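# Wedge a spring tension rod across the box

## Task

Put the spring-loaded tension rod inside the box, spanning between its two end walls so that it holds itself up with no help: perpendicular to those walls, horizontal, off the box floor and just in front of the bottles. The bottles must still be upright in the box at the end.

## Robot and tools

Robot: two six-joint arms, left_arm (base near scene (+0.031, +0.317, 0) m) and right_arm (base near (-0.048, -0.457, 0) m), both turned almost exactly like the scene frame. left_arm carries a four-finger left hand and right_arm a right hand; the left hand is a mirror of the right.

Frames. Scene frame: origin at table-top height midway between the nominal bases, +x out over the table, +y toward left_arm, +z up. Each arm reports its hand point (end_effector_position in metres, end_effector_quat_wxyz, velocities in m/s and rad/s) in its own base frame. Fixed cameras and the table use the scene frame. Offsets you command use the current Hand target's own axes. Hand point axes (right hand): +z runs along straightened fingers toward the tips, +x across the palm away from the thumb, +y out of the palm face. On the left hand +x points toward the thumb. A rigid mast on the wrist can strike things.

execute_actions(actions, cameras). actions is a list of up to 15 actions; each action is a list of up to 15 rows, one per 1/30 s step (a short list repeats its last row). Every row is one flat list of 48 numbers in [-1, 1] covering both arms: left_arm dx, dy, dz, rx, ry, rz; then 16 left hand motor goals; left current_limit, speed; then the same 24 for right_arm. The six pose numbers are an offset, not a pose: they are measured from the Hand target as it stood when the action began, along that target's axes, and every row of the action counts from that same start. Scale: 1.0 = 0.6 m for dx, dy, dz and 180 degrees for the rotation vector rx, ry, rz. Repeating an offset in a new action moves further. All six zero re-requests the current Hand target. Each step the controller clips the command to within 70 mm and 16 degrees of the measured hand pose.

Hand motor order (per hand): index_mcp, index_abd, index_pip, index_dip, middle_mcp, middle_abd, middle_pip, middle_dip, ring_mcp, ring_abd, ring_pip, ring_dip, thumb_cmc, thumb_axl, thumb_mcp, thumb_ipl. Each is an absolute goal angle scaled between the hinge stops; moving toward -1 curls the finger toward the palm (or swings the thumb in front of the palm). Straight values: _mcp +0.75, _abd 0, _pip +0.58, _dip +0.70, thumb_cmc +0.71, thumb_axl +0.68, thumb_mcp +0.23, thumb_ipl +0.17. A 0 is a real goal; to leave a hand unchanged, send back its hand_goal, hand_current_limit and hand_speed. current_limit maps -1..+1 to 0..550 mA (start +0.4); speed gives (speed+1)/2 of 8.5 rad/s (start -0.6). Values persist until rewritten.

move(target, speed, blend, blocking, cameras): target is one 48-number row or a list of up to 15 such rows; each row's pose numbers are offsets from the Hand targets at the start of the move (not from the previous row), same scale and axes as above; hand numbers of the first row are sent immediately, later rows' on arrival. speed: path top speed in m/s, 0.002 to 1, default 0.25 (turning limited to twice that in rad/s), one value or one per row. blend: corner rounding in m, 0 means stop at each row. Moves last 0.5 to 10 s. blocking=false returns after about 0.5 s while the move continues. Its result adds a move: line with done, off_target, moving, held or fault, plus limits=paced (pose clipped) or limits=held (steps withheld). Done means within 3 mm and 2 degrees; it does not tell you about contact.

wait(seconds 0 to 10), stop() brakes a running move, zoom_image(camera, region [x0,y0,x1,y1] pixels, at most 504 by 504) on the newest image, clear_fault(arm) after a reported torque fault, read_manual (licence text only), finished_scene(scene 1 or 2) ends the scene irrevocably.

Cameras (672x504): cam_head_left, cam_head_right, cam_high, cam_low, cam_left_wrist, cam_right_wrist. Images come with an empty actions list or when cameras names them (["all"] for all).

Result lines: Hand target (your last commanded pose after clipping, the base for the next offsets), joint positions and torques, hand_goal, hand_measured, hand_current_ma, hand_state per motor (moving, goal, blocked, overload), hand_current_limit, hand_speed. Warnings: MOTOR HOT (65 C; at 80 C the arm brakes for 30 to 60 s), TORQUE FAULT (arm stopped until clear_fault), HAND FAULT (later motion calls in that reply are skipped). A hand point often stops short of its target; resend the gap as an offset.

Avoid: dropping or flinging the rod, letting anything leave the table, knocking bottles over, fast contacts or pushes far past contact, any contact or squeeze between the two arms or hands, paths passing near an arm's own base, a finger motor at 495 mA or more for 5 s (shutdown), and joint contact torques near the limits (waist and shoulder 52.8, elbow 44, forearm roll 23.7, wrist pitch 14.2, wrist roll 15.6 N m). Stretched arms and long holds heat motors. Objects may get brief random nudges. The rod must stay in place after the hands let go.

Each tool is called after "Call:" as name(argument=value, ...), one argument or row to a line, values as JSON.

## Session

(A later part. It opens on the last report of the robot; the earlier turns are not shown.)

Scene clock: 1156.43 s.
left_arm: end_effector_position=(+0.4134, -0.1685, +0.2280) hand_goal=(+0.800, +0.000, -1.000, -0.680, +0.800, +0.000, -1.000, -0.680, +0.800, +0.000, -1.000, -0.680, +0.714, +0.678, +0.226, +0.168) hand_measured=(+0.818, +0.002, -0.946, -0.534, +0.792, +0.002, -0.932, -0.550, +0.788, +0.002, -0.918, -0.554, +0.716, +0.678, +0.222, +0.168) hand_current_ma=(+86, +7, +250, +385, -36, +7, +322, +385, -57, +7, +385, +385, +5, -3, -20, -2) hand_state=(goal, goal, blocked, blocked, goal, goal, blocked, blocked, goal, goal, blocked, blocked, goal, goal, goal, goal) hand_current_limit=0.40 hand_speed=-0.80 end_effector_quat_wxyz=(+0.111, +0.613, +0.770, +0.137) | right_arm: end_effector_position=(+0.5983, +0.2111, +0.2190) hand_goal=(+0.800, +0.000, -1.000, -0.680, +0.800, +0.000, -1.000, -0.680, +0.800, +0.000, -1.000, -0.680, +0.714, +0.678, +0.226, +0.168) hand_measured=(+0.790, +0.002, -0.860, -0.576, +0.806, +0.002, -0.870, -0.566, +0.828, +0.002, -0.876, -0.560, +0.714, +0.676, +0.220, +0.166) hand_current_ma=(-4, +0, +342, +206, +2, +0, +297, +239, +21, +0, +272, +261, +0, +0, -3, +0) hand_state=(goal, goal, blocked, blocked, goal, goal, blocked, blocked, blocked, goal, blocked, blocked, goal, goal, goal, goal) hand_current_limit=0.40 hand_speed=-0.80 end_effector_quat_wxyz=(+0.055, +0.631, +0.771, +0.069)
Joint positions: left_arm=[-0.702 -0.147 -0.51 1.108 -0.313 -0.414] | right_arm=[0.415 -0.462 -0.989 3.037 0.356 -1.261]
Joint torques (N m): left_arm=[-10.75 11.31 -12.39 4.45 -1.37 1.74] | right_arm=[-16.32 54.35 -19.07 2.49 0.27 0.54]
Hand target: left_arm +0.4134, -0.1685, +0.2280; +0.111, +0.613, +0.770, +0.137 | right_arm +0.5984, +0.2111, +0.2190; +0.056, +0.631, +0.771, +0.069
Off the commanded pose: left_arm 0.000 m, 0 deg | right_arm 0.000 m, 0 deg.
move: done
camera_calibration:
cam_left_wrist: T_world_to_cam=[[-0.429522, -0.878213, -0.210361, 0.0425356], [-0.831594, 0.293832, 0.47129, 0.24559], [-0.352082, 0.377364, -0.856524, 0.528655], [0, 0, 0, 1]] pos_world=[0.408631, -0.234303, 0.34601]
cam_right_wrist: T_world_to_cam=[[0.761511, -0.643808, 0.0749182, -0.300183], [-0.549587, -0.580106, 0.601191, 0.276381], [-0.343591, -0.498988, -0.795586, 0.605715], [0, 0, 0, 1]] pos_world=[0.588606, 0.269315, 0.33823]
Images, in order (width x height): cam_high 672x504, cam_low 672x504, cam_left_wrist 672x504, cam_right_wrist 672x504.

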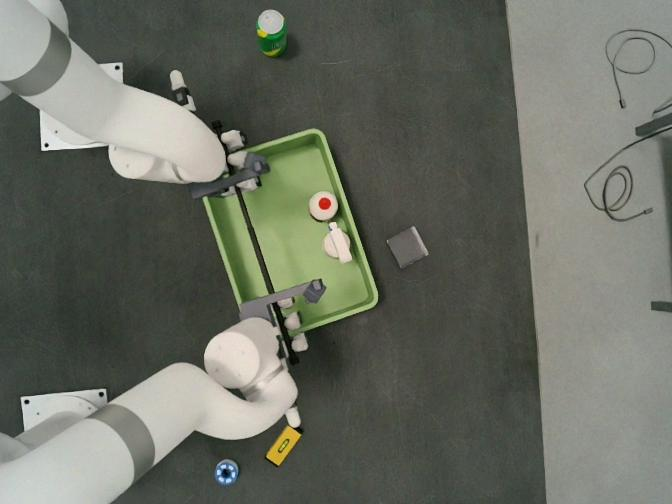

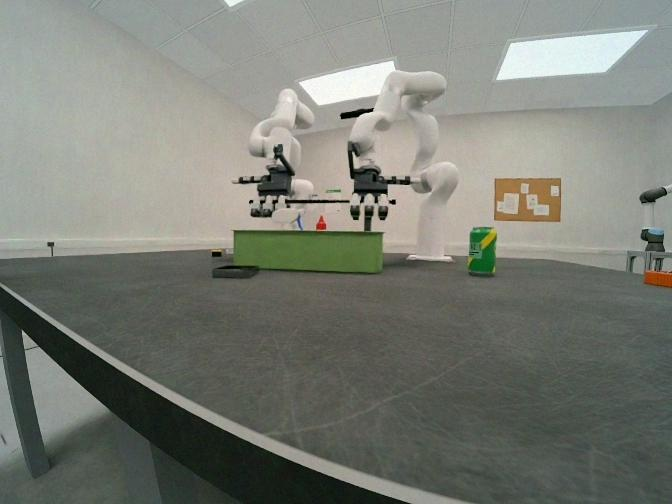

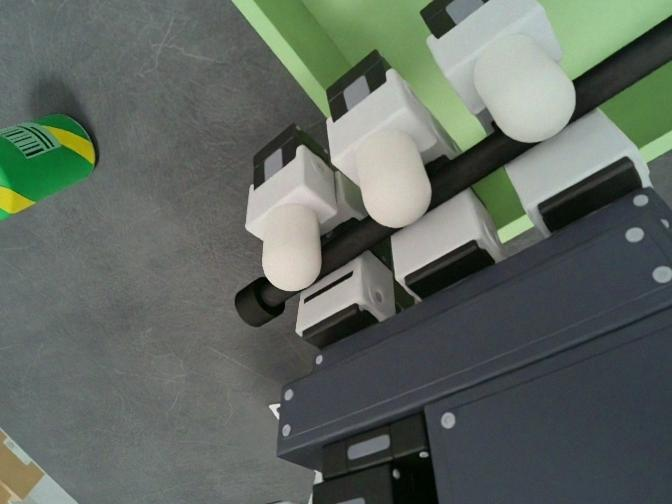

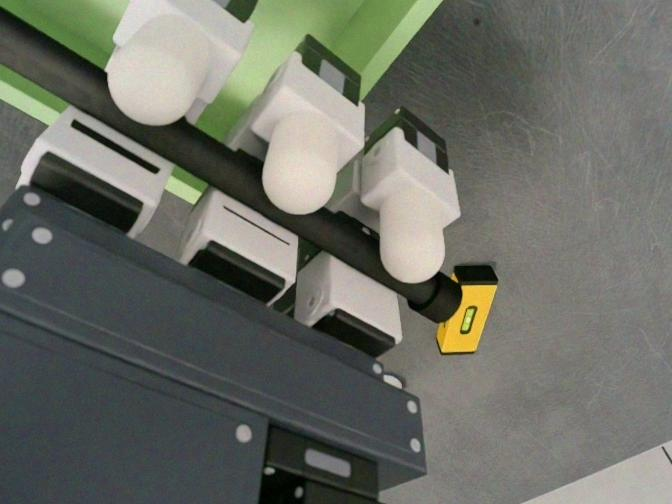

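Call:
move(
  target=[
    [0,0,0,0,0,0, 0.80,0,-1,-0.72,0.80,0,-1,-0.72,0.80,0,-1,-0.72,0.714,0.678,0.226,0.168,0.68,-0.8, 0,0,0,0,0,0, 0.80,0,-1,-0.75,0.80,0,-1,-0.75,0.80,0,-1,-0.75,0.714,0.678,0.226,0.168,0.68,-0.8],
    [-0.0167,0,0,0,0,0, 0.80,0,-1,-0.72,0.80,0,-1,-0.72,0.80,0,-1,-0.72,0.714,0.678,0.226,0.168,0.68,-0.8, 0.0167,0,0,0,0,0, 0.80,0,-1,-0.75,0.80,0,-1,-0.75,0.80,0,-1,-0.75,0.714,0.678,0.226,0.168,0.68,-0.8],
  ],
  speed=0.03,
  cameras=["cam_high","cam_left_wrist","cam_right_wrist"],
)

Scene clock: 1162.23 s.
left_arm: end_effector_position=(+0.4156, -0.1783, +0.2280) hand_goal=(+0.800, +0.000, -1.000, -0.720, +0.800, +0.000, -1.000, -0.720, +0.800, +0.000, -1.000, -0.720, +0.714, +0.678, +0.226, +0.168) hand_measured=(+0.818, +0.000, -0.946, -0.534, +0.792, -0.002, -0.932, -0.554, +0.784, -0.002, -0.918, -0.560, +0.716, +0.678, +0.222, +0.168) hand_current_ma=(+86, -3, +250, +462, -36, -5, +322, +462, -74, -6, +390, +462, +5, -3, -20, -2) hand_state=(goal, goal, blocked, blocked, goal, goal, blocked, blocked, goal, goal, blocked, blocked, goal, goal, goal, goal) hand_current_limit=0.68 hand_speed=-0.80 end_effector_quat_wxyz=(+0.111, +0.613, +0.770, +0.137) | right_arm: end_effector_position=(+0.5964, +0.2209, +0.2190) hand_goal=(+0.800, +0.000, -1.000, -0.750, +0.800, +0.000, -1.000, -0.750, +0.800, +0.000, -1.000, -0.750, +0.714, +0.678, +0.226, +0.168) hand_measured=(+0.786, +0.002, -0.860, -0.586, +0.808, +0.002, -0.870, -0.570, +0.832, +0.002, -0.876, -0.564, +0.714, +0.676, +0.220, +0.166) hand_current_ma=(-6, +0, +342, +459, +2, +0, +296, +462, +27, +0, +272, +462, +0, +0, -3, +0) hand_state=(goal, goal, blocked, blocked, goal, goal, blocked, blocked, blocked, goal, blocked, blocked, goal, goal, goal, goal) hand_current_limit=0.68 hand_speed=-0.80 end_effector_quat_wxyz=(+0.056, +0.631, +0.771, +0.069)
Joint positions: left_arm=[-0.718 -0.164 -0.532 1.09 -0.32 -0.412] | right_arm=[0.434 -0.466 -0.996 3.029 0.359 -1.234]
Joint torques (N m): left_arm=[-14.38 10.17 -24.26 -1.61 0.29 2.28] | right_arm=[17.71 37.2 -39.17 -0.75 0.04 2.78]
Hand target: left_arm +0.4156, -0.1783, +0.2280; +0.111, +0.613, +0.770, +0.137 | right_arm +0.5964, +0.2209, +0.2190; +0.056, +0.631, +0.771, +0.069
Off the commanded pose: left_arm 0.000 m, 0 deg | right_arm 0.000 m, 0 deg.
move: done
camera_calibration:
cam_left_wrist: T_world_to_cam=[[-0.429538, -0.878197, -0.210398, 0.0349849], [-0.831623, 0.293864, 0.471219, 0.250314], [-0.351995, 0.377378, -0.856554, 0.533068], [0, 0, 0, 1]] pos_world=[0.410831, -0.244002, 0.34601]
cam_right_wrist: T_world_to_cam=[[0.761405, -0.643929, 0.0749482, -0.292347], [-0.54974, -0.580071, 0.601085, 0.281078], [-0.343581, -0.498871, -0.795663, 0.61002], [0, 0, 0, 1]] pos_world=[0.586706, 0.279115, 0.338329]
Images, in order (width x height): cam_high 672x504, cam_left_wrist 672x504, cam_right_wrist 672x504.

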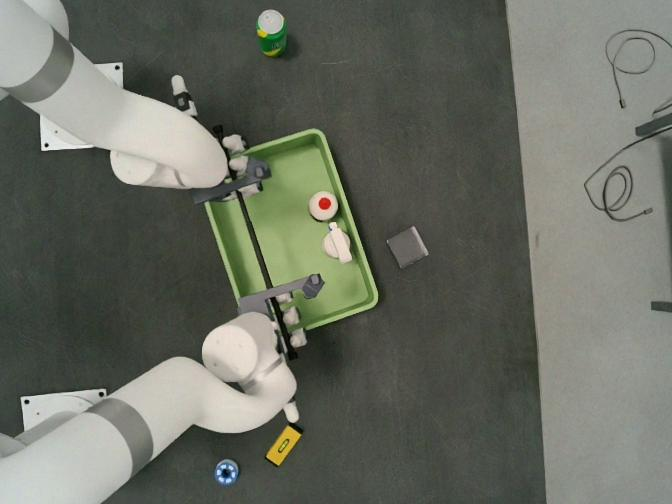

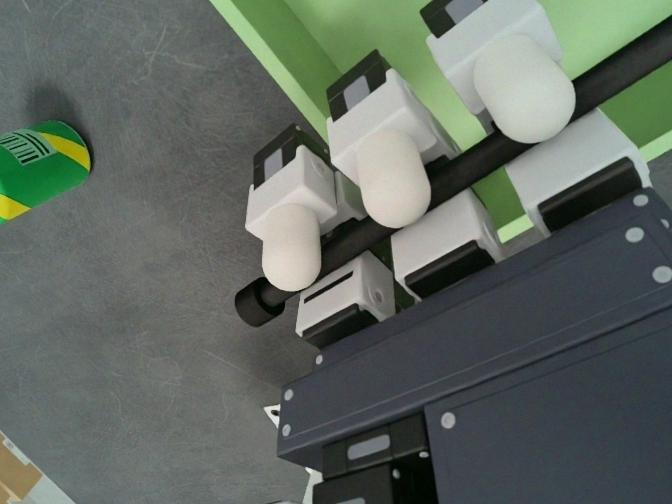

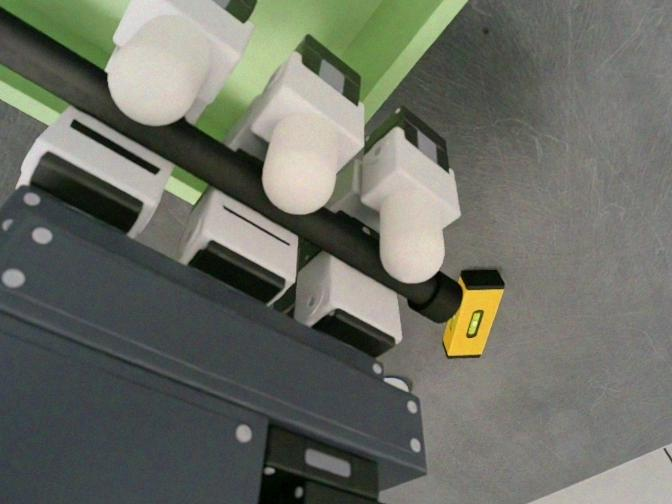

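Call:
move(
  target=[-0.0417,0,0,0,0,0, 0.80,0,-1,-0.72,0.80,0,-1,-0.72,0.80,0,-1,-0.72,0.714,0.678,0.226,0.168,0.68,-0.8, 0.0417,0,0,0,0,0, 0.80,0,-1,-0.75,0.80,0,-1,-0.75,0.80,0,-1,-0.75,0.714,0.678,0.226,0.168,0.68,-0.8],
  speed=0.03,
  cameras=["cam_high","cam_left_wrist","cam_right_wrist"],
)

Scene clock: 1167.47 s.
left_arm: end_effector_position=(+0.4212, -0.2026, +0.2281) hand_goal=(+0.800, +0.000, -1.000, -0.720, +0.800, +0.000, -1.000, -0.720, +0.800, +0.000, -1.000, -0.720, +0.714, +0.678, +0.226, +0.168) hand_measured=(+0.818, -0.004, -0.946, -0.534, +0.792, -0.004, -0.932, -0.554, +0.784, -0.006, -0.916, -0.560, +0.716, +0.678, +0.222, +0.168) hand_current_ma=(+86, -16, +250, +462, -37, -19, +326, +462, -74, -21, +400, +462, +5, -3, -20, -2) hand_state=(goal, goal, blocked, blocked, goal, goal, blocked, blocked, goal, goal, blocked, blocked, goal, goal, goal, goal) hand_current_limit=0.68 hand_speed=-0.80 end_effector_quat_wxyz=(+0.111, +0.613, +0.770, +0.137) | right_arm: end_effector_position=(+0.5914, +0.2454, +0.2191) hand_goal=(+0.800, +0.000, -1.000, -0.750, +0.800, +0.000, -1.000, -0.750, +0.800, +0.000, -1.000, -0.750, +0.714, +0.678, +0.226, +0.168) hand_measured=(+0.786, +0.000, -0.860, -0.586, +0.808, +0.002, -0.870, -0.570, +0.834, +0.002, -0.876, -0.564, +0.714, +0.676, +0.220, +0.166) hand_current_ma=(-6, +0, +342, +459, +3, +0, +296, +462, +31, +0, +272, +462, +0, +0, -3, +0) hand_state=(goal, goal, blocked, blocked, goal, goal, blocked, blocked, blocked, goal, blocked, blocked, goal, goal, goal, goal) hand_current_limit=0.68 hand_speed=-0.80 end_effector_quat_wxyz=(+0.055, +0.631, +0.771, +0.069)
Joint positions: left_arm=[-0.757 -0.208 -0.587 1.046 -0.338 -0.403] | right_arm=[0.48 -0.479 -1.016 3.01 0.369 -1.171]
Joint torques (N m): left_arm=[-15.57 13.4 -25.44 -1.84 1.41 2.47] | right_arm=[22.15 38.11 -42.01 -0.41 -0.62 3.04]
Hand target: left_arm +0.4212, -0.2027, +0.2281; +0.111, +0.613, +0.770, +0.137 | right_arm +0.5914, +0.2455, +0.2191; +0.056, +0.631, +0.771, +0.069
Off the commanded pose: left_arm 0.000 m, 0 deg | right_arm 0.000 m, 0 deg.
move: done
camera_calibration:
cam_left_wrist: T_world_to_cam=[[-0.42952, -0.878203, -0.210408, 0.0159779], [-0.831632, 0.293845, 0.471215, 0.262094], [-0.351995, 0.377378, -0.856554, 0.544333], [0, 0, 0, 1]] pos_world=[0.416431, -0.268402, 0.34611]
cam_right_wrist: T_world_to_cam=[[0.761379, -0.643968, 0.0748874, -0.272716], [-0.549721, -0.580043, 0.601129, 0.292506], [-0.34367, -0.498854, -0.795635, 0.620561], [0, 0, 0, 1]] pos_world=[0.581705, 0.303615, 0.338329]
Images, in order (width x height): cam_high 672x504, cam_left_wrist 672x504, cam_right_wrist 672x504.

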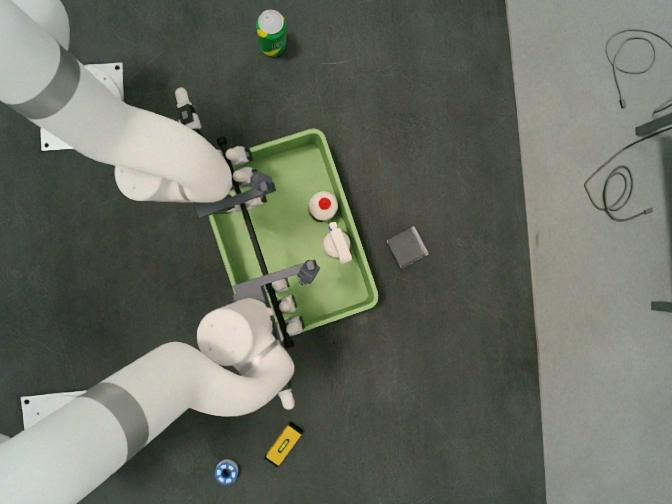

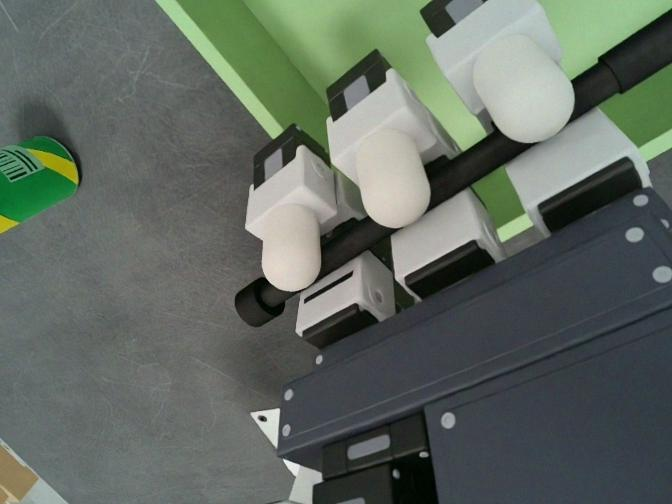

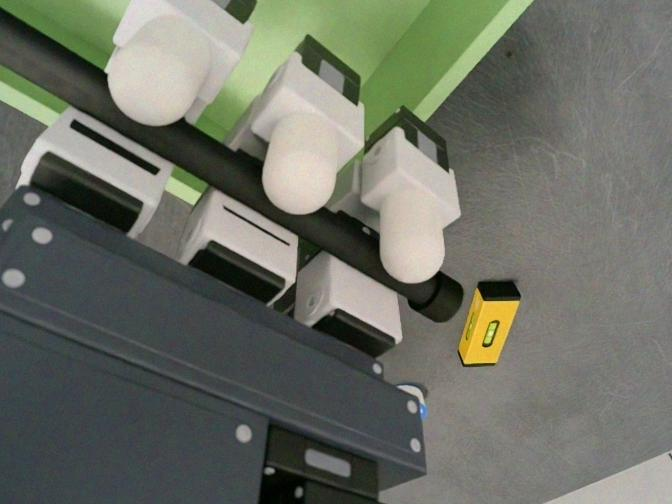

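Call:
move(
  target=[
    [0,0,0,0,0,0, 0.80,0,-1,-0.72,0.80,0,-1,-0.72,1.0,0,-0.3,-0.46,0.714,0.678,0.226,0.168,0.68,-0.8, 0,0,0,0,0,0, 0.80,0,-1,-0.75,0.80,0,-1,-0.75,0.80,0,-1,-0.75,0.714,0.678,0.226,0.168,0.68,-0.8],
    [-0.02,0,0,0,0,0, 0.80,0,-1,-0.72,0.80,0,-1,-0.72,1.0,0,-0.3,-0.46,0.714,0.678,0.226,0.168,0.68,-0.8, 0.02,0,0,0,0,0, 0.80,0,-1,-0.75,0.80,0,-1,-0.75,0.80,0,-1,-0.75,0.714,0.678,0.226,0.168,0.68,-0.8],
  ],
  speed=0.03,
  cameras=["cam_high","cam_left_wrist","cam_right_wrist"],
)

Scene clock: 1194.10 s.
left_arm: end_effector_position=(+0.4239, -0.2143, +0.2281) hand_goal=(+0.800, +0.000, -1.000, -0.720, +0.800, +0.000, -1.000, -0.720, +1.000, +0.000, -0.300, -0.460, +0.714, +0.678, +0.226, +0.168) hand_measured=(+0.818, -0.014, -0.946, -0.538, +0.788, -0.016, -0.926, -0.560, +0.998, -0.004, -0.300, -0.462, +0.716, +0.678, +0.222, +0.168) hand_current_ma=(+83, -59, +250, +462, -57, -63, +356, +462, -5, -13, -3, -11, +5, -3, -20, -2) hand_state=(goal, goal, blocked, blocked, goal, goal, blocked, blocked, goal, goal, goal, goal, goal, goal, goal, goal) hand_current_limit=0.68 hand_speed=-0.80 end_effector_quat_wxyz=(+0.111, +0.613, +0.770, +0.137) | right_arm: end_effector_position=(+0.5890, +0.2572, +0.2191) hand_goal=(+0.800, +0.000, -1.000, -0.750, +0.800, +0.000, -1.000, -0.750, +0.800, +0.000, -1.000, -0.750, +0.714, +0.678, +0.226, +0.168) hand_measured=(+0.784, +0.000, -0.860, -0.586, +0.810, +0.002, -0.870, -0.570, +0.836, +0.002, -0.876, -0.564, +0.714, +0.676, +0.220, +0.166) hand_current_ma=(-7, +0, +342, +457, +3, +0, +296, +462, +33, +0, +272, +462, +0, +0, -3, +0) hand_state=(goal, goal, blocked, blocked, goal, goal, blocked, blocked, blocked, goal, blocked, blocked, goal, goal, goal, goal) hand_current_limit=0.68 hand_speed=-0.80 end_effector_quat_wxyz=(+0.056, +0.631, +0.771, +0.069)
Joint positions: left_arm=[-0.774 -0.229 -0.614 1.025 -0.346 -0.397] | right_arm=[0.502 -0.486 -1.026 3.001 0.374 -1.142]
Joint torques (N m): left_arm=[-15.8 11.54 -26.55 -3.17 1.1 1.62] | right_arm=[23.15 37.21 -41.04 0.2 -0.42 2.8]
Hand target: left_arm +0.4239, -0.2144, +0.2281; +0.111, +0.613, +0.770, +0.137 | right_arm +0.5890, +0.2572, +0.2191; +0.056, +0.631, +0.771, +0.069
Off the commanded pose: left_arm 0.000 m, 0 deg | right_arm 0.000 m, 0 deg.
move: done
camera_calibration:
cam_left_wrist: T_world_to_cam=[[-0.42952, -0.878203, -0.210408, 0.00686259], [-0.831632, 0.293845, 0.471215, 0.267778], [-0.351995, 0.377378, -0.856554, 0.549698], [0, 0, 0, 1]] pos_world=[0.419131, -0.280102, 0.34611]
cam_right_wrist: T_world_to_cam=[[0.761405, -0.643929, 0.0749482, -0.263415], [-0.54974, -0.580071, 0.601085, 0.298121], [-0.343581, -0.498871, -0.795663, 0.625621], [0, 0, 0, 1]] pos_world=[0.579406, 0.315415, 0.338329]
Images, in order (width x height): cam_high 672x504, cam_left_wrist 672x504, cam_right_wrist 672x504.

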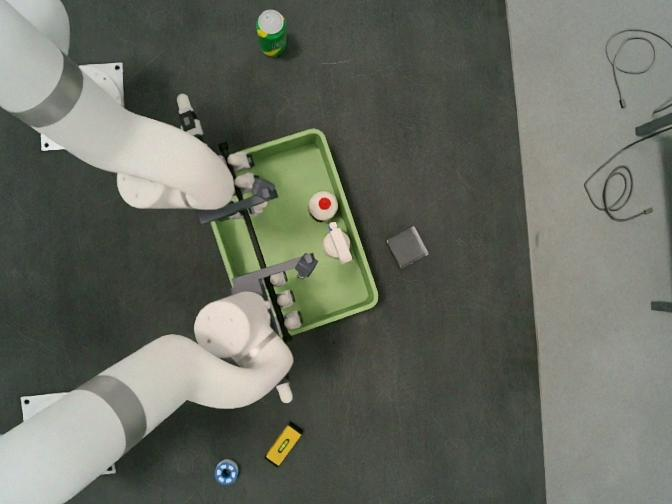

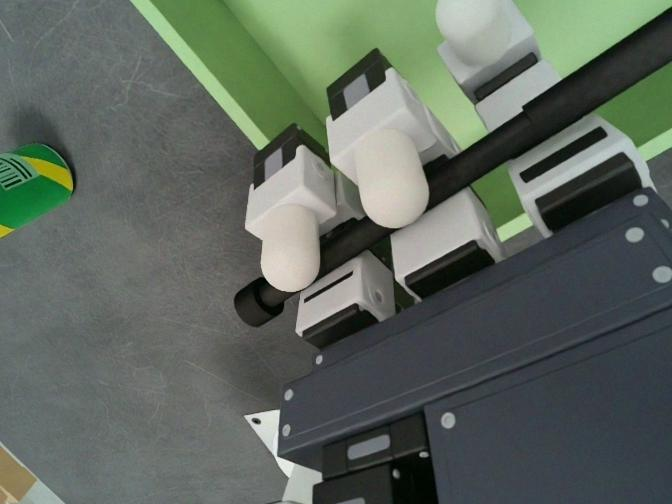

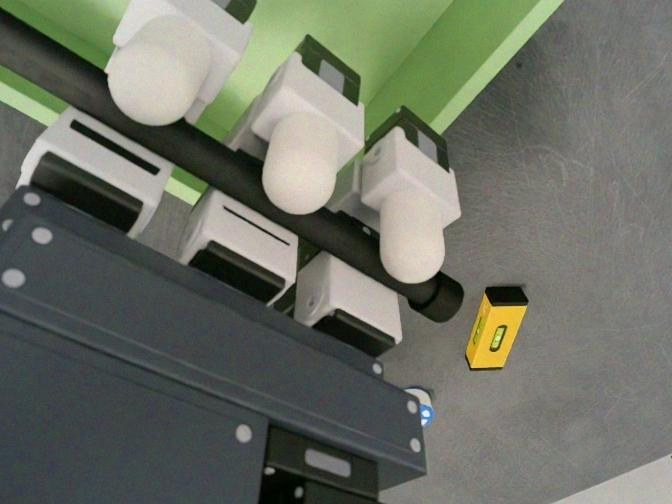

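Call:
move(
  target=[-0.0217,0,0,0,0,0, 0.80,0,-1,-0.72,0.80,0,-1,-0.72,1.0,0,-0.3,-0.95,0.714,0.678,0.226,0.168,0.68,-0.8, 0.0217,0,0,0,0,0, 0.80,0,-1,-0.75,0.80,0,-1,-0.75,0.80,0,-1,-0.75,0.714,0.678,0.226,0.168,0.68,-0.8],
  speed=0.03,
  cameras=["cam_high","cam_left_wrist","cam_right_wrist","cam_head_left"],
)

Call:
zoom_image(
  camera="cam_high",
  region=[180, 110, 400, 360],
)

Scene clock: 1221.80 s.
left_arm: end_effector_position=(+0.4268, -0.2270, +0.2282) hand_goal=(+0.800, +0.000, -1.000, -0.720, +0.800, +0.000, -1.000, -0.720, +1.000, +0.000, -0.300, -0.950, +0.714, +0.678, +0.226, +0.168) hand_measured=(+0.816, -0.020, -0.946, -0.538, +0.786, -0.020, -0.924, -0.560, +0.998, -0.004, -0.300, -0.948, +0.716, +0.678, +0.222, +0.168) hand_current_ma=(+82, -81, +255, +462, -66, -77, +360, +462, -5, -13, -3, +12, +5, -3, -20, -2) hand_state=(goal, blocked, blocked, blocked, goal, goal, blocked, blocked, goal, goal, goal, goal, goal, goal, goal, goal) hand_current_limit=0.68 hand_speed=-0.80 end_effector_quat_wxyz=(+0.111, +0.613, +0.770, +0.137) | right_arm: end_effector_position=(+0.5865, +0.2700, +0.2191) hand_goal=(+0.800, +0.000, -1.000, -0.750, +0.800, +0.000, -1.000, -0.750, +0.800, +0.000, -1.000, -0.750, +0.714, +0.678, +0.226, +0.168) hand_measured=(+0.784, +0.000, -0.860, -0.586, +0.810, +0.002, -0.870, -0.570, +0.838, +0.002, -0.876, -0.564, +0.714, +0.676, +0.220, +0.166) hand_current_ma=(-8, +0, +342, +457, +3, +0, +296, +462, +36, +0, +272, +462, +0, +0, -3, +0) hand_state=(goal, goal, blocked, blocked, goal, goal, blocked, blocked, blocked, goal, blocked, blocked, goal, goal, goal, goal) hand_current_limit=0.68 hand_speed=-0.80 end_effector_quat_wxyz=(+0.056, +0.631, +0.771, +0.069)
Joint positions: left_arm=[-0.792 -0.252 -0.643 1.001 -0.356 -0.39] | right_arm=[0.525 -0.494 -1.039 2.993 0.38 -1.111]
Joint torques (N m): left_arm=[-16.02 11.96 -27.09 -2.88 1.41 1.53] | right_arm=[21.15 39.59 -41.9 0.54 -0.66 3.07]
Hand target: left_arm +0.4268, -0.2270, +0.2282; +0.111, +0.613, +0.770, +0.137 | right_arm +0.5865, +0.2700, +0.2191; +0.056, +0.631, +0.771, +0.069
Off the commanded pose: left_arm 0.000 m, 0 deg | right_arm 0.000 m, 0 deg.
move: done
camera_calibration:
cam_left_wrist: T_world_to_cam=[[-0.429522, -0.878213, -0.210361, -0.00306323], [-0.831594, 0.293832, 0.47129, 0.273875], [-0.352082, 0.377364, -0.856524, 0.555535], [0, 0, 0, 1]] pos_world=[0.422031, -0.292803, 0.34611]
cam_right_wrist: T_world_to_cam=[[0.761405, -0.643929, 0.0749482, -0.253193], [-0.54974, -0.580071, 0.601085, 0.304117], [-0.343581, -0.498871, -0.795663, 0.631113], [0, 0, 0, 1]] pos_world=[0.576806, 0.328215, 0.338329]
Images, in order (width x height): cam_head_left 672x504, cam_high 672x504, cam_left_wrist 672x504, cam_right_wrist 672x504.

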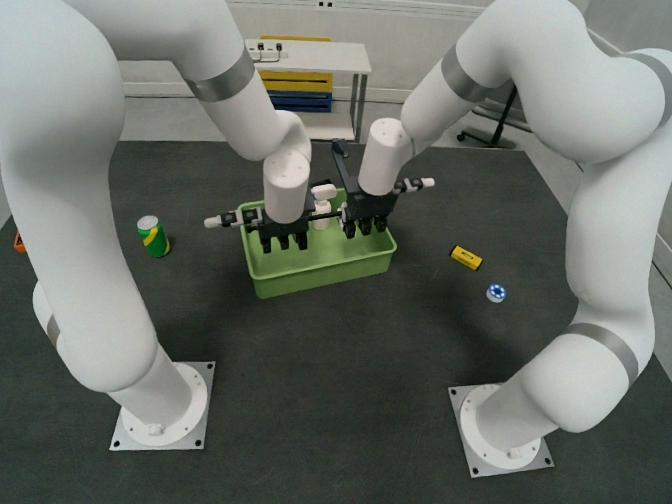

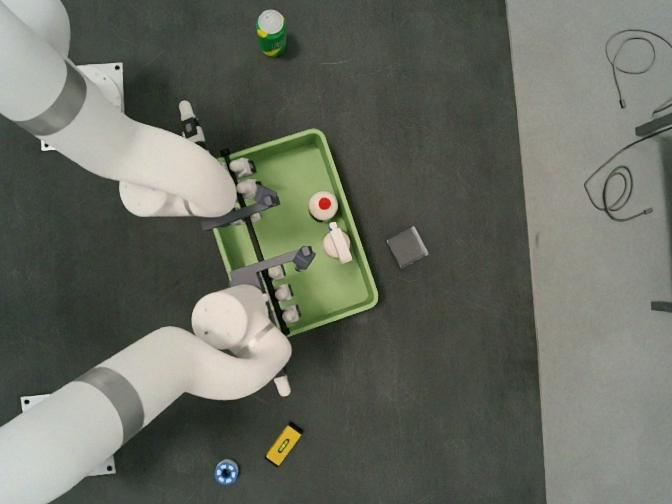

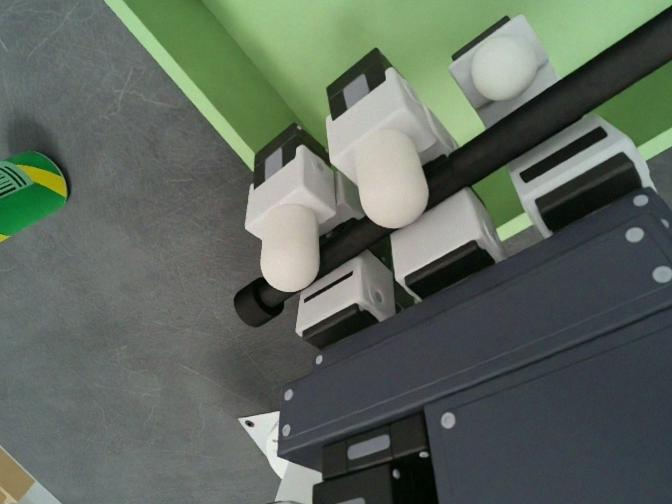

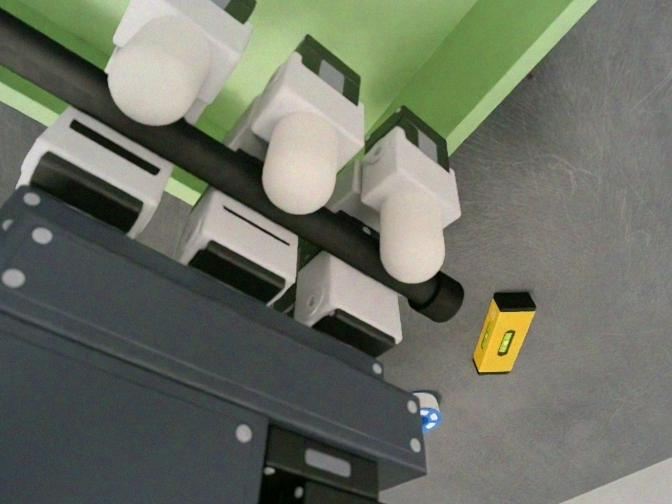

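Scaled by 2.016 from the camera's 672x504 image, which has a finer 960x720 frame.

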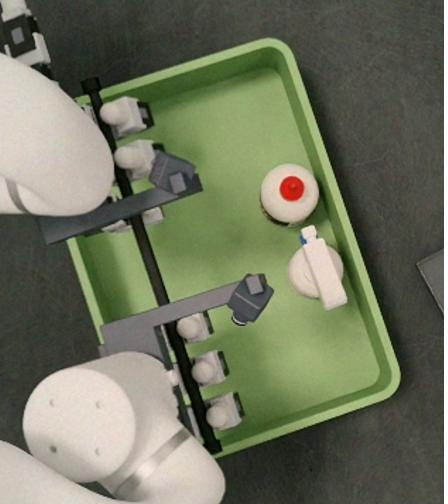

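Call:
move(
  target=[
    [-0.0067,0.1503,0.0547,0,0,0, 0.80,0,-1,-0.72,0.80,0,-1,-0.72,0.80,0,-0.737,-0.6,0.714,0.678,0.226,0.168,0.68,-0.8, -0.0067,0.1577,0.0278,0,0,0, 0.80,0,-1,-0.75,0.80,0,-1,-0.75,0.80,0,-1,-0.75,0.714,0.678,0.226,0.168,0.68,-0.8],
    [-0.0067,0.0968,0.202,0,0,0, 0.80,0,-1,-0.72,0.80,0,-1,-0.72,0.80,0,-0.737,-0.6,0.714,0.678,0.226,0.168,0.68,-0.8, -0.0067,0.1303,0.1822,0,0,0, 0.80,0,-1,-0.75,0.80,0,-1,-0.75,0.80,0,-1,-0.75,0.714,0.678,0.226,0.168,0.68,-0.8],
  ],
  speed=0.05,
  cameras=["all"],
)

Call:
zoom_image(
  camera="cam_high",
  region=[180, 110, 400, 360],
)

Call:
zoom_image(
  camera="cam_head_left",
  region=[210, 160, 420, 320],
)

Scene clock: 1255.83 s.
left_arm: end_effector_position=(+0.5218, -0.2097, +0.1347) hand_goal=(+0.800, +0.000, -1.000, -0.720, +0.800, +0.000, -1.000, -0.720, +0.800, +0.000, -0.736, -0.600, +0.714, +0.678, +0.226, +0.168) hand_measured=(+0.790, -0.022, -0.944, -0.568, +0.768, -0.020, -0.924, -0.586, +0.800, -0.004, -0.736, -0.598, +0.716, +0.678, +0.222, +0.168) hand_current_ma=(-45, -83, +261, +462, -154, -79, +363, +462, +3, -13, -3, +11, +6, -3, -20, -2) hand_state=(goal, blocked, blocked, blocked, blocked, goal, blocked, blocked, goal, goal, goal, goal, goal, goal, goal, goal) hand_current_limit=0.68 hand_speed=-0.80 end_effector_quat_wxyz=(+0.111, +0.613, +0.770, +0.137) | right_arm: end_effector_position=(+0.6816, +0.2853, +0.1253) hand_goal=(+0.800, +0.000, -1.000, -0.750, +0.800, +0.000, -1.000, -0.750, +0.800, +0.000, -1.000, -0.750, +0.714, +0.678, +0.226, +0.168) hand_measured=(+0.782, -0.006, -0.860, -0.586, +0.806, -0.006, -0.870, -0.572, +0.826, -0.006, -0.874, -0.576, +0.714, +0.676, +0.220, +0.166) hand_current_ma=(-10, -1, +337, +455, +1, -1, +296, +462, +20, -1, +285, +462, +0, +0, -3, +0) hand_state=(goal, goal, blocked, blocked, goal, goal, blocked, blocked, blocked, goal, blocked, blocked, goal, goal, goal, goal) hand_current_limit=0.68 hand_speed=-0.80 end_effector_quat_wxyz=(+0.056, +0.631, +0.771, +0.069)
Joint positions: left_arm=[-0.618 -0.58 -0.818 1.588 -0.26 -0.83] | right_arm=[0.47 -0.829 -1.334 3.002 0.336 -1.173]
Joint torques (N m): left_arm=[-13.21 14.78 -10.63 4.46 -0.02 -0.67] | right_arm=[26.34 54.6 -39.35 -1.31 -3.8 1.4]
Hand target: left_arm +0.5218, -0.2096, +0.1346; +0.111, +0.613, +0.770, +0.137 | right_arm +0.6816, +0.2853, +0.1253; +0.056, +0.631, +0.771, +0.069
Off the commanded pose: left_arm 0.000 m, 0 deg | right_arm 0.000 m, 0 deg.
move: done
camera_calibration:
cam_left_wrist: T_world_to_cam=[[-0.429491, -0.878247, -0.210286, 0.0333093], [-0.831604, 0.293843, 0.471265, 0.391844], [-0.352096, 0.377279, -0.856557, 0.502323], [0, 0, 0, 1]] pos_world=[0.517031, -0.275403, 0.25261]
cam_right_wrist: T_world_to_cam=[[0.761405, -0.643929, 0.0749482, -0.30872], [-0.54974, -0.580071, 0.601085, 0.421654], [-0.343581, -0.498871, -0.795663, 0.596787], [0, 0, 0, 1]] pos_world=[0.671906, 0.343515, 0.244529]

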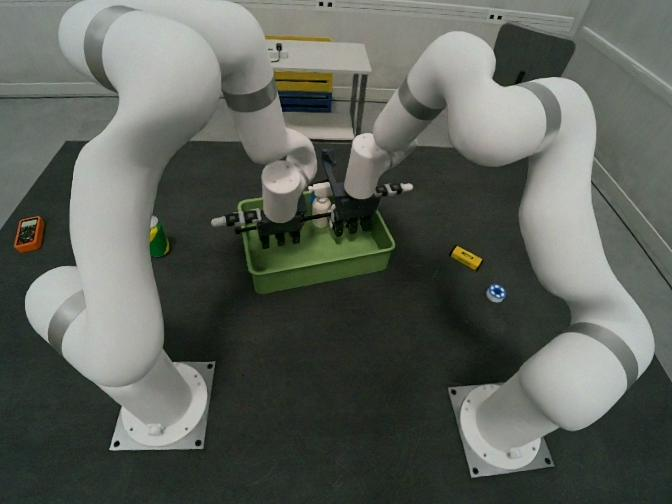

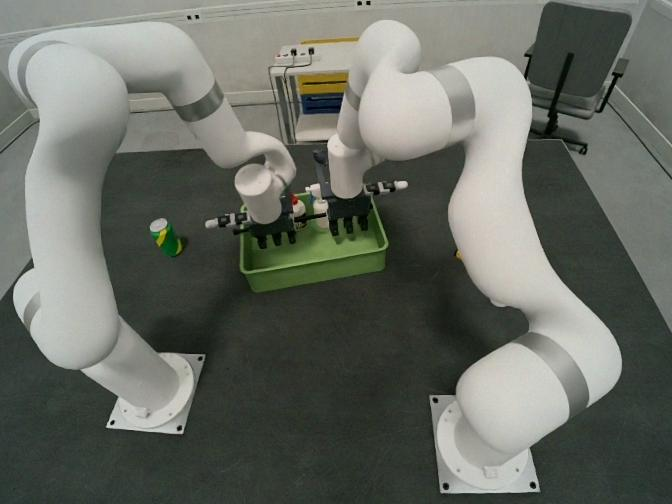

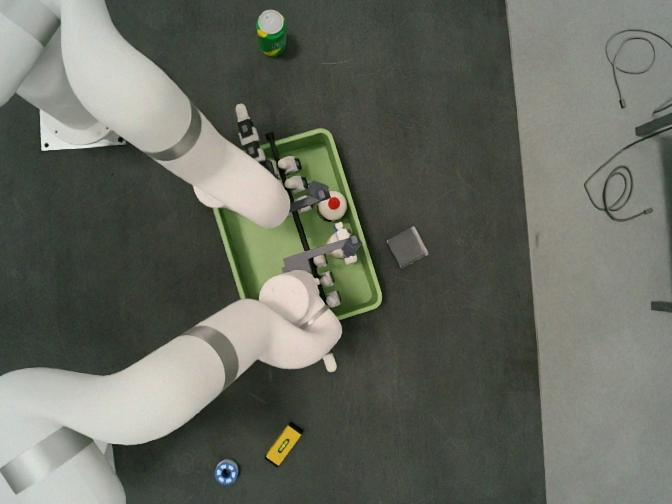

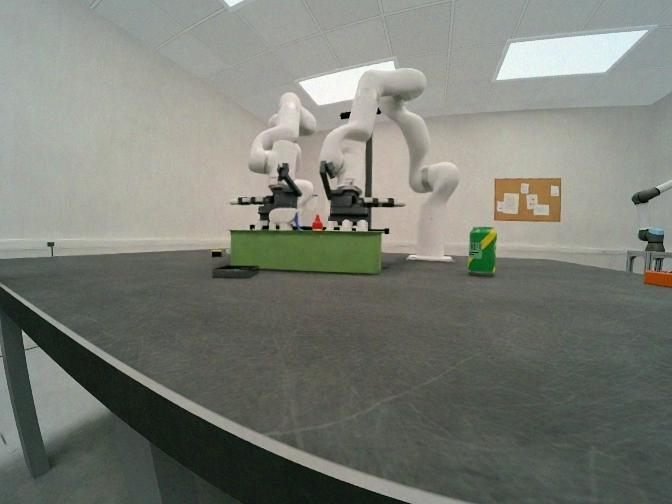

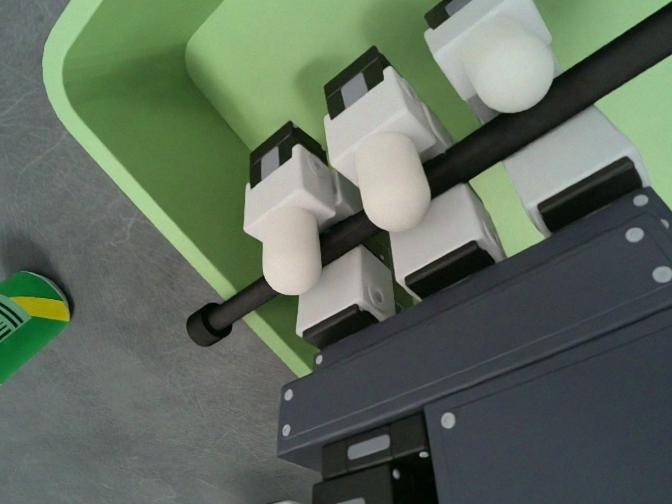

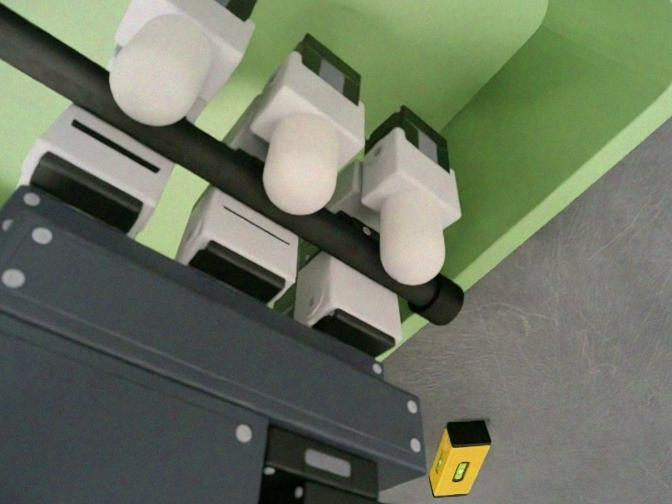

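Scaled by 2.016 from the camera's 672x504 image, which has a finer 960x720 frame.

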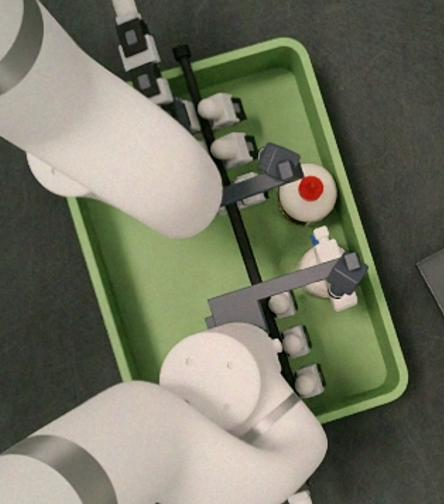

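Scaled by 2.400 from the camera's 672x504 image, which has a finer 960x720 frame.

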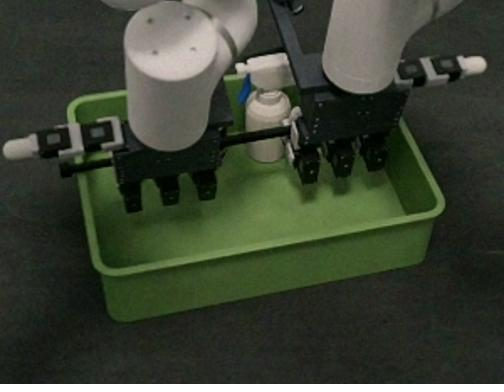

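Call:
move(
  target=[
    [0,0.057,-0.1567,0,0,0, 0.80,0,-1,-0.72,0.80,0,-1,-0.72,0.80,0,-0.737,-0.6,0.714,0.678,0.226,0.168,0.68,-0.8, 0,0.029,-0.1642,0,0,0, 0.80,0,-1,-0.75,0.80,0,-1,-0.75,0.80,0,-1,-0.75,0.714,0.678,0.226,0.168,0.68,-0.8],
    [0,-0.0213,-0.1852,0,0,0, 0.80,0,-1,-0.72,0.80,0,-1,-0.72,0.80,0,-0.737,-0.6,0.714,0.678,0.226,0.168,0.68,-0.8, 0,-0.0531,-0.1787,0,0,0, 0.80,0,-1,-0.75,0.80,0,-1,-0.75,0.80,0,-1,-0.75,0.714,0.678,0.226,0.168,0.68,-0.8],
  ],
  speed=0.06,
  cameras=["cam_high","cam_left_wrist","cam_right_wrist","cam_head_left"],
)

Call:
zoom_image(
  camera="cam_high",
  region=[180, 110, 400, 360],
)

Scene clock: 1300.73 s.
left_arm: end_effector_position=(+0.4726, -0.2206, +0.2344) hand_goal=(+0.800, +0.000, -1.000, -0.720, +0.800, +0.000, -1.000, -0.720, +0.800, +0.000, -0.736, -0.600, +0.714, +0.678, +0.226, +0.168) hand_measured=(+0.800, -0.022, -0.944, -0.568, +0.772, -0.020, -0.924, -0.586, +0.800, -0.004, -0.736, -0.598, +0.716, +0.678, +0.222, +0.168) hand_current_ma=(+1, -83, +261, +462, -133, -79, +363, +462, +4, -13, -2, +11, +6, -3, -20, -2) hand_state=(goal, blocked, blocked, blocked, blocked, goal, blocked, blocked, goal, goal, goal, goal, goal, goal, goal, goal) hand_current_limit=0.68 hand_speed=-0.80 end_effector_quat_wxyz=(+0.111, +0.613, +0.770, +0.137) | right_arm: end_effector_position=(+0.6323, +0.2752, +0.2252) hand_goal=(+0.800, +0.000, -1.000, -0.750, +0.800, +0.000, -1.000, -0.750, +0.800, +0.000, -1.000, -0.750, +0.714, +0.678, +0.226, +0.168) hand_measured=(+0.782, -0.006, -0.860, -0.586, +0.810, -0.006, -0.870, -0.572, +0.836, -0.006, -0.872, -0.578, +0.714, +0.676, +0.220, +0.166) hand_current_ma=(-10, -1, +337, +455, +4, -1, +296, +462, +33, -1, +291, +462, +0, +0, -3, +0) hand_state=(goal, goal, blocked, blocked, goal, goal, blocked, blocked, blocked, goal, blocked, blocked, goal, goal, goal, goal) hand_current_limit=0.68 hand_speed=-0.80 end_effector_quat_wxyz=(+0.056, +0.631, +0.771, +0.069)
Joint positions: left_arm=[-0.705 -0.298 -0.725 0.946 -0.348 -0.247] | right_arm=[0.493 -0.571 -1.176 3.024 0.437 -1.175]
Joint torques (N m): left_arm=[-13.17 26.46 -14.95 4.46 0.6 -0.43] | right_arm=[23.93 62.06 -20.65 -0.88 -3.82 1.98]
Hand target: left_arm +0.4725, -0.2206, +0.2344; +0.111, +0.613, +0.770, +0.137 | right_arm +0.6323, +0.2751, +0.2252; +0.056, +0.631, +0.771, +0.069
Off the commanded pose: left_arm 0.000 m, 0 deg | right_arm 0.000 m, 0 deg.
move: done
camera_calibration:
cam_left_wrist: T_world_to_cam=[[-0.42945, -0.878239, -0.210403, 0.023528], [-0.831632, 0.293755, 0.471271, 0.307115], [-0.352082, 0.377365, -0.856524, 0.574641], [0, 0, 0, 1]] pos_world=[0.467831, -0.286403, 0.35241]
cam_right_wrist: T_world_to_cam=[[0.761363, -0.643974, 0.0749939, -0.285148], [-0.549799, -0.580022, 0.601079, 0.328667], [-0.343581, -0.49887, -0.795663, 0.654296], [0, 0, 0, 1]] pos_world=[0.622606, 0.333415, 0.344429]
Images, in order (width x height): cam_head_left 672x504, cam_high 672x504, cam_left_wrist 672x504, cam_right_wrist 672x504.

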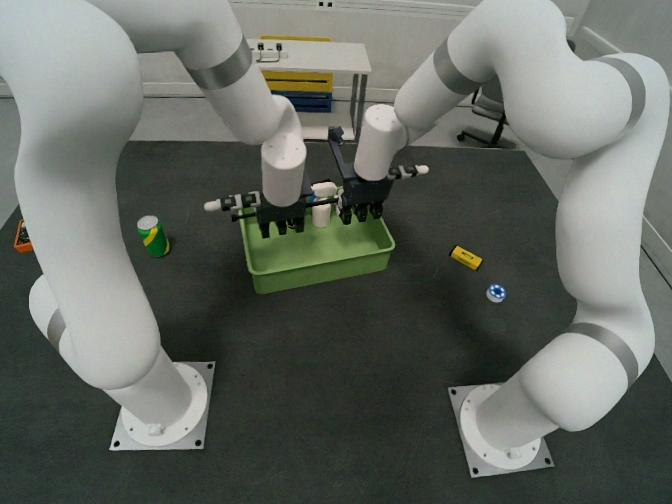

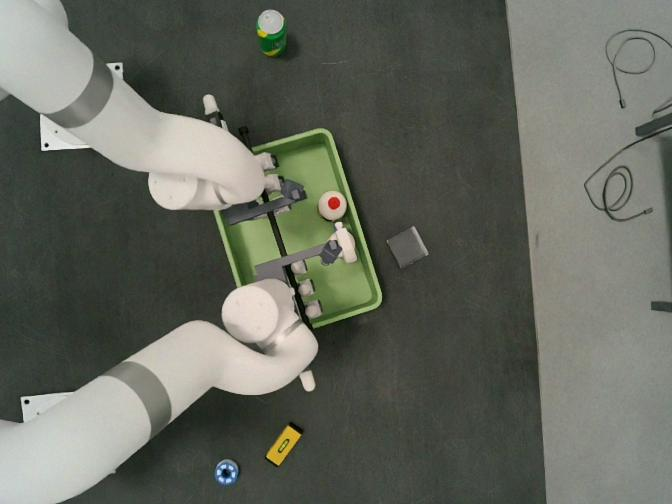

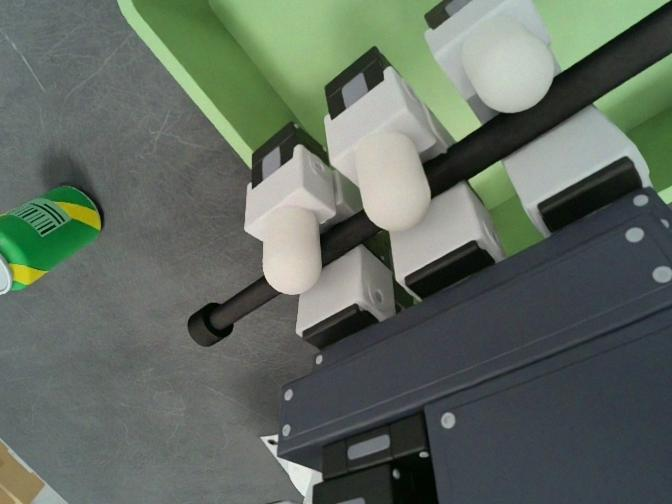

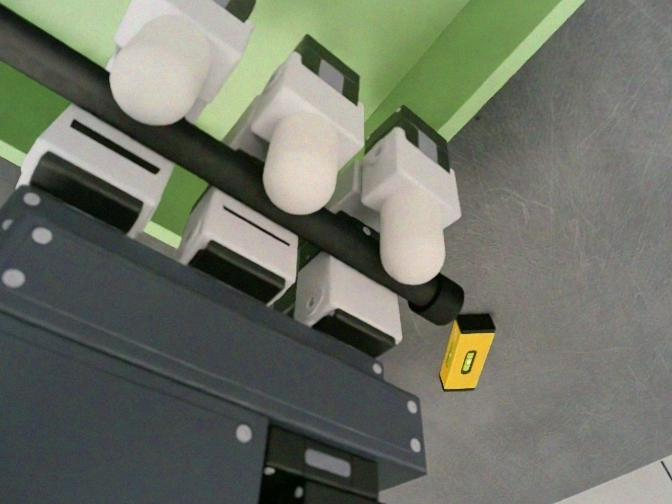

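Scaled by 2.016 from the camera's 672x504 image, which has a finer 960x720 frame.

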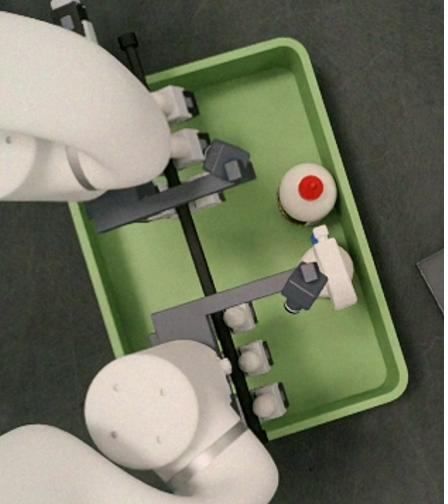

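Call:
move(
  target=[0.145,0,0,0,0,0, 0.80,0,-1,-0.72,0.80,0,-1,-0.72,0.80,0,-0.737,-0.6,0.714,0.678,0.226,0.168,0.68,-0.8, 0,0,0,0,0,0, 0.80,0,-1,-0.75,0.80,0,-1,-0.75,0.80,0,-1,-0.75,0.714,0.678,0.226,0.168,0.68,-0.8],
  speed=0.05,
  cameras=["cam_high","cam_left_wrist","cam_right_wrist"],
)

Scene clock: 1321.50 s.
left_arm: end_effector_position=(+0.4531, -0.1360, +0.2342) hand_goal=(+0.800, +0.000, -1.000, -0.720, +0.800, +0.000, -1.000, -0.720, +0.800, +0.000, -0.736, -0.600, +0.714, +0.678, +0.226, +0.168) hand_measured=(+0.804, +0.018, -0.944, -0.570, +0.782, +0.018, -0.924, -0.590, +0.802, -0.004, -0.736, -0.598, +0.716, +0.678, +0.222, +0.168) hand_current_ma=(+18, +73, +261, +462, -83, +73, +363, +462, +4, -13, -2, +11, +6, -3, -20, -2) hand_state=(goal, goal, blocked, blocked, goal, goal, blocked, blocked, goal, goal, goal, goal, goal, goal, goal, goal) hand_current_limit=0.68 hand_speed=-0.80 end_effector_quat_wxyz=(+0.111, +0.613, +0.770, +0.137) | right_arm: end_effector_position=(+0.6323, +0.2754, +0.2253) hand_goal=(+0.800, +0.000, -1.000, -0.750, +0.800, +0.000, -1.000, -0.750, +0.800, +0.000, -1.000, -0.750, +0.714, +0.678, +0.226, +0.168) hand_measured=(+0.788, +0.006, -0.860, -0.586, +0.810, +0.006, -0.870, -0.572, +0.830, +0.006, -0.872, -0.578, +0.714, +0.676, +0.220, +0.166) hand_current_ma=(-5, +1, +337, +455, +4, +1, +296, +462, +24, +1, +291, +462, +0, +0, -3, +0) hand_state=(goal, goal, blocked, blocked, goal, goal, blocked, blocked, blocked, goal, blocked, blocked, goal, goal, goal, goal) hand_current_limit=0.68 hand_speed=-0.80 end_effector_quat_wxyz=(+0.056, +0.631, +0.771, +0.069)
Joint positions: left_arm=[-0.561 -0.159 -0.546 1.093 -0.277 -0.262] | right_arm=[0.493 -0.571 -1.176 3.024 0.436 -1.175]
Joint torques (N m): left_arm=[12.18 19.39 -3.36 3.31 -5.33 -1.25] | right_arm=[-18.45 57.51 -23.35 -0.43 0.32 1]
Hand target: left_arm +0.4531, -0.1359, +0.2342; +0.111, +0.613, +0.770, +0.137 | right_arm +0.6323, +0.2751, +0.2252; +0.056, +0.631, +0.771, +0.069
Off the commanded pose: left_arm 0.000 m, 0 deg | right_arm 0.000 m, 0 deg.
move: done
camera_calibration:
cam_left_wrist: T_world_to_cam=[[-0.42984, -0.878135, -0.210039, 0.089567], [-0.831518, 0.294338, 0.471109, 0.266233], [-0.351874, 0.377153, -0.856703, 0.535569], [0, 0, 0, 1]] pos_world=[0.44833, -0.201702, 0.352211]
cam_right_wrist: T_world_to_cam=[[0.761529, -0.643768, 0.0750774, -0.285153], [-0.549812, -0.580323, 0.600775, 0.328883], [-0.343191, -0.498786, -0.795885, 0.654246], [0, 0, 0, 1]] pos_world=[0.622507, 0.333615, 0.344528]
Images, in order (width x height): cam_high 672x504, cam_left_wrist 672x504, cam_right_wrist 672x504.

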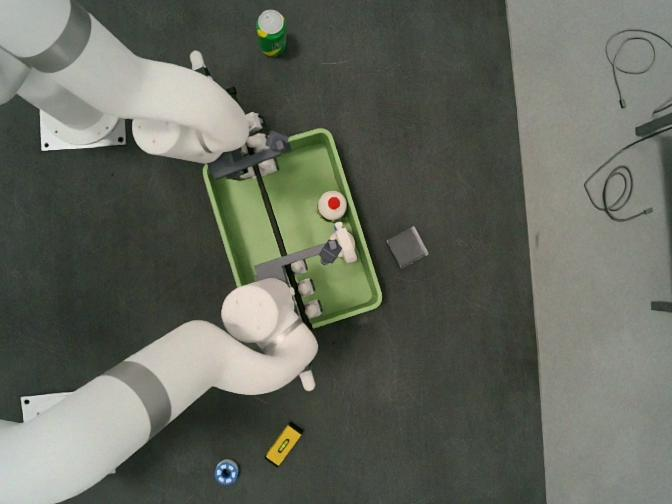

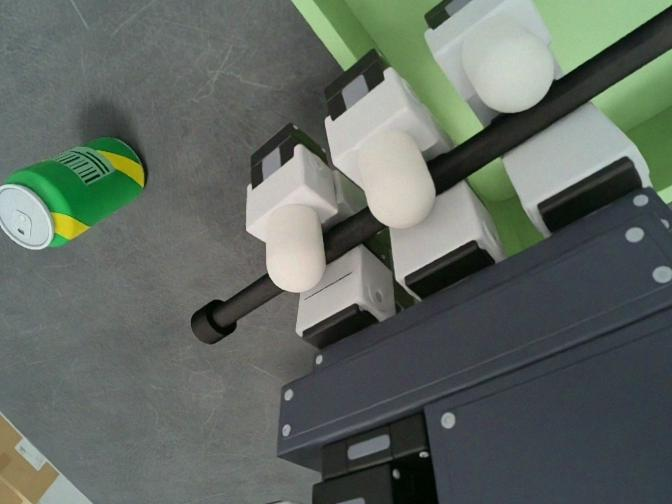

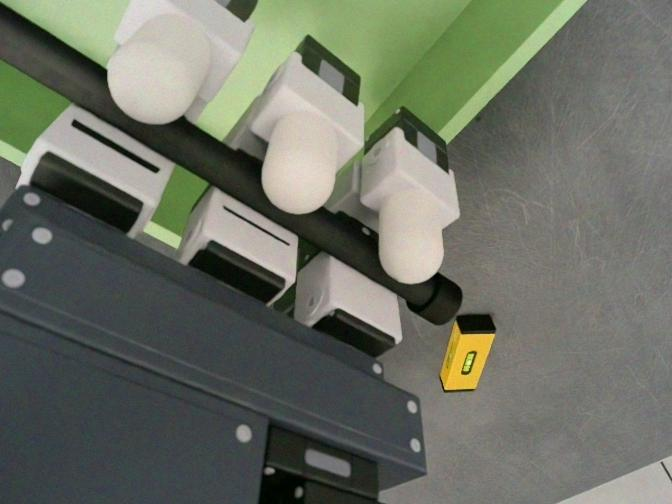

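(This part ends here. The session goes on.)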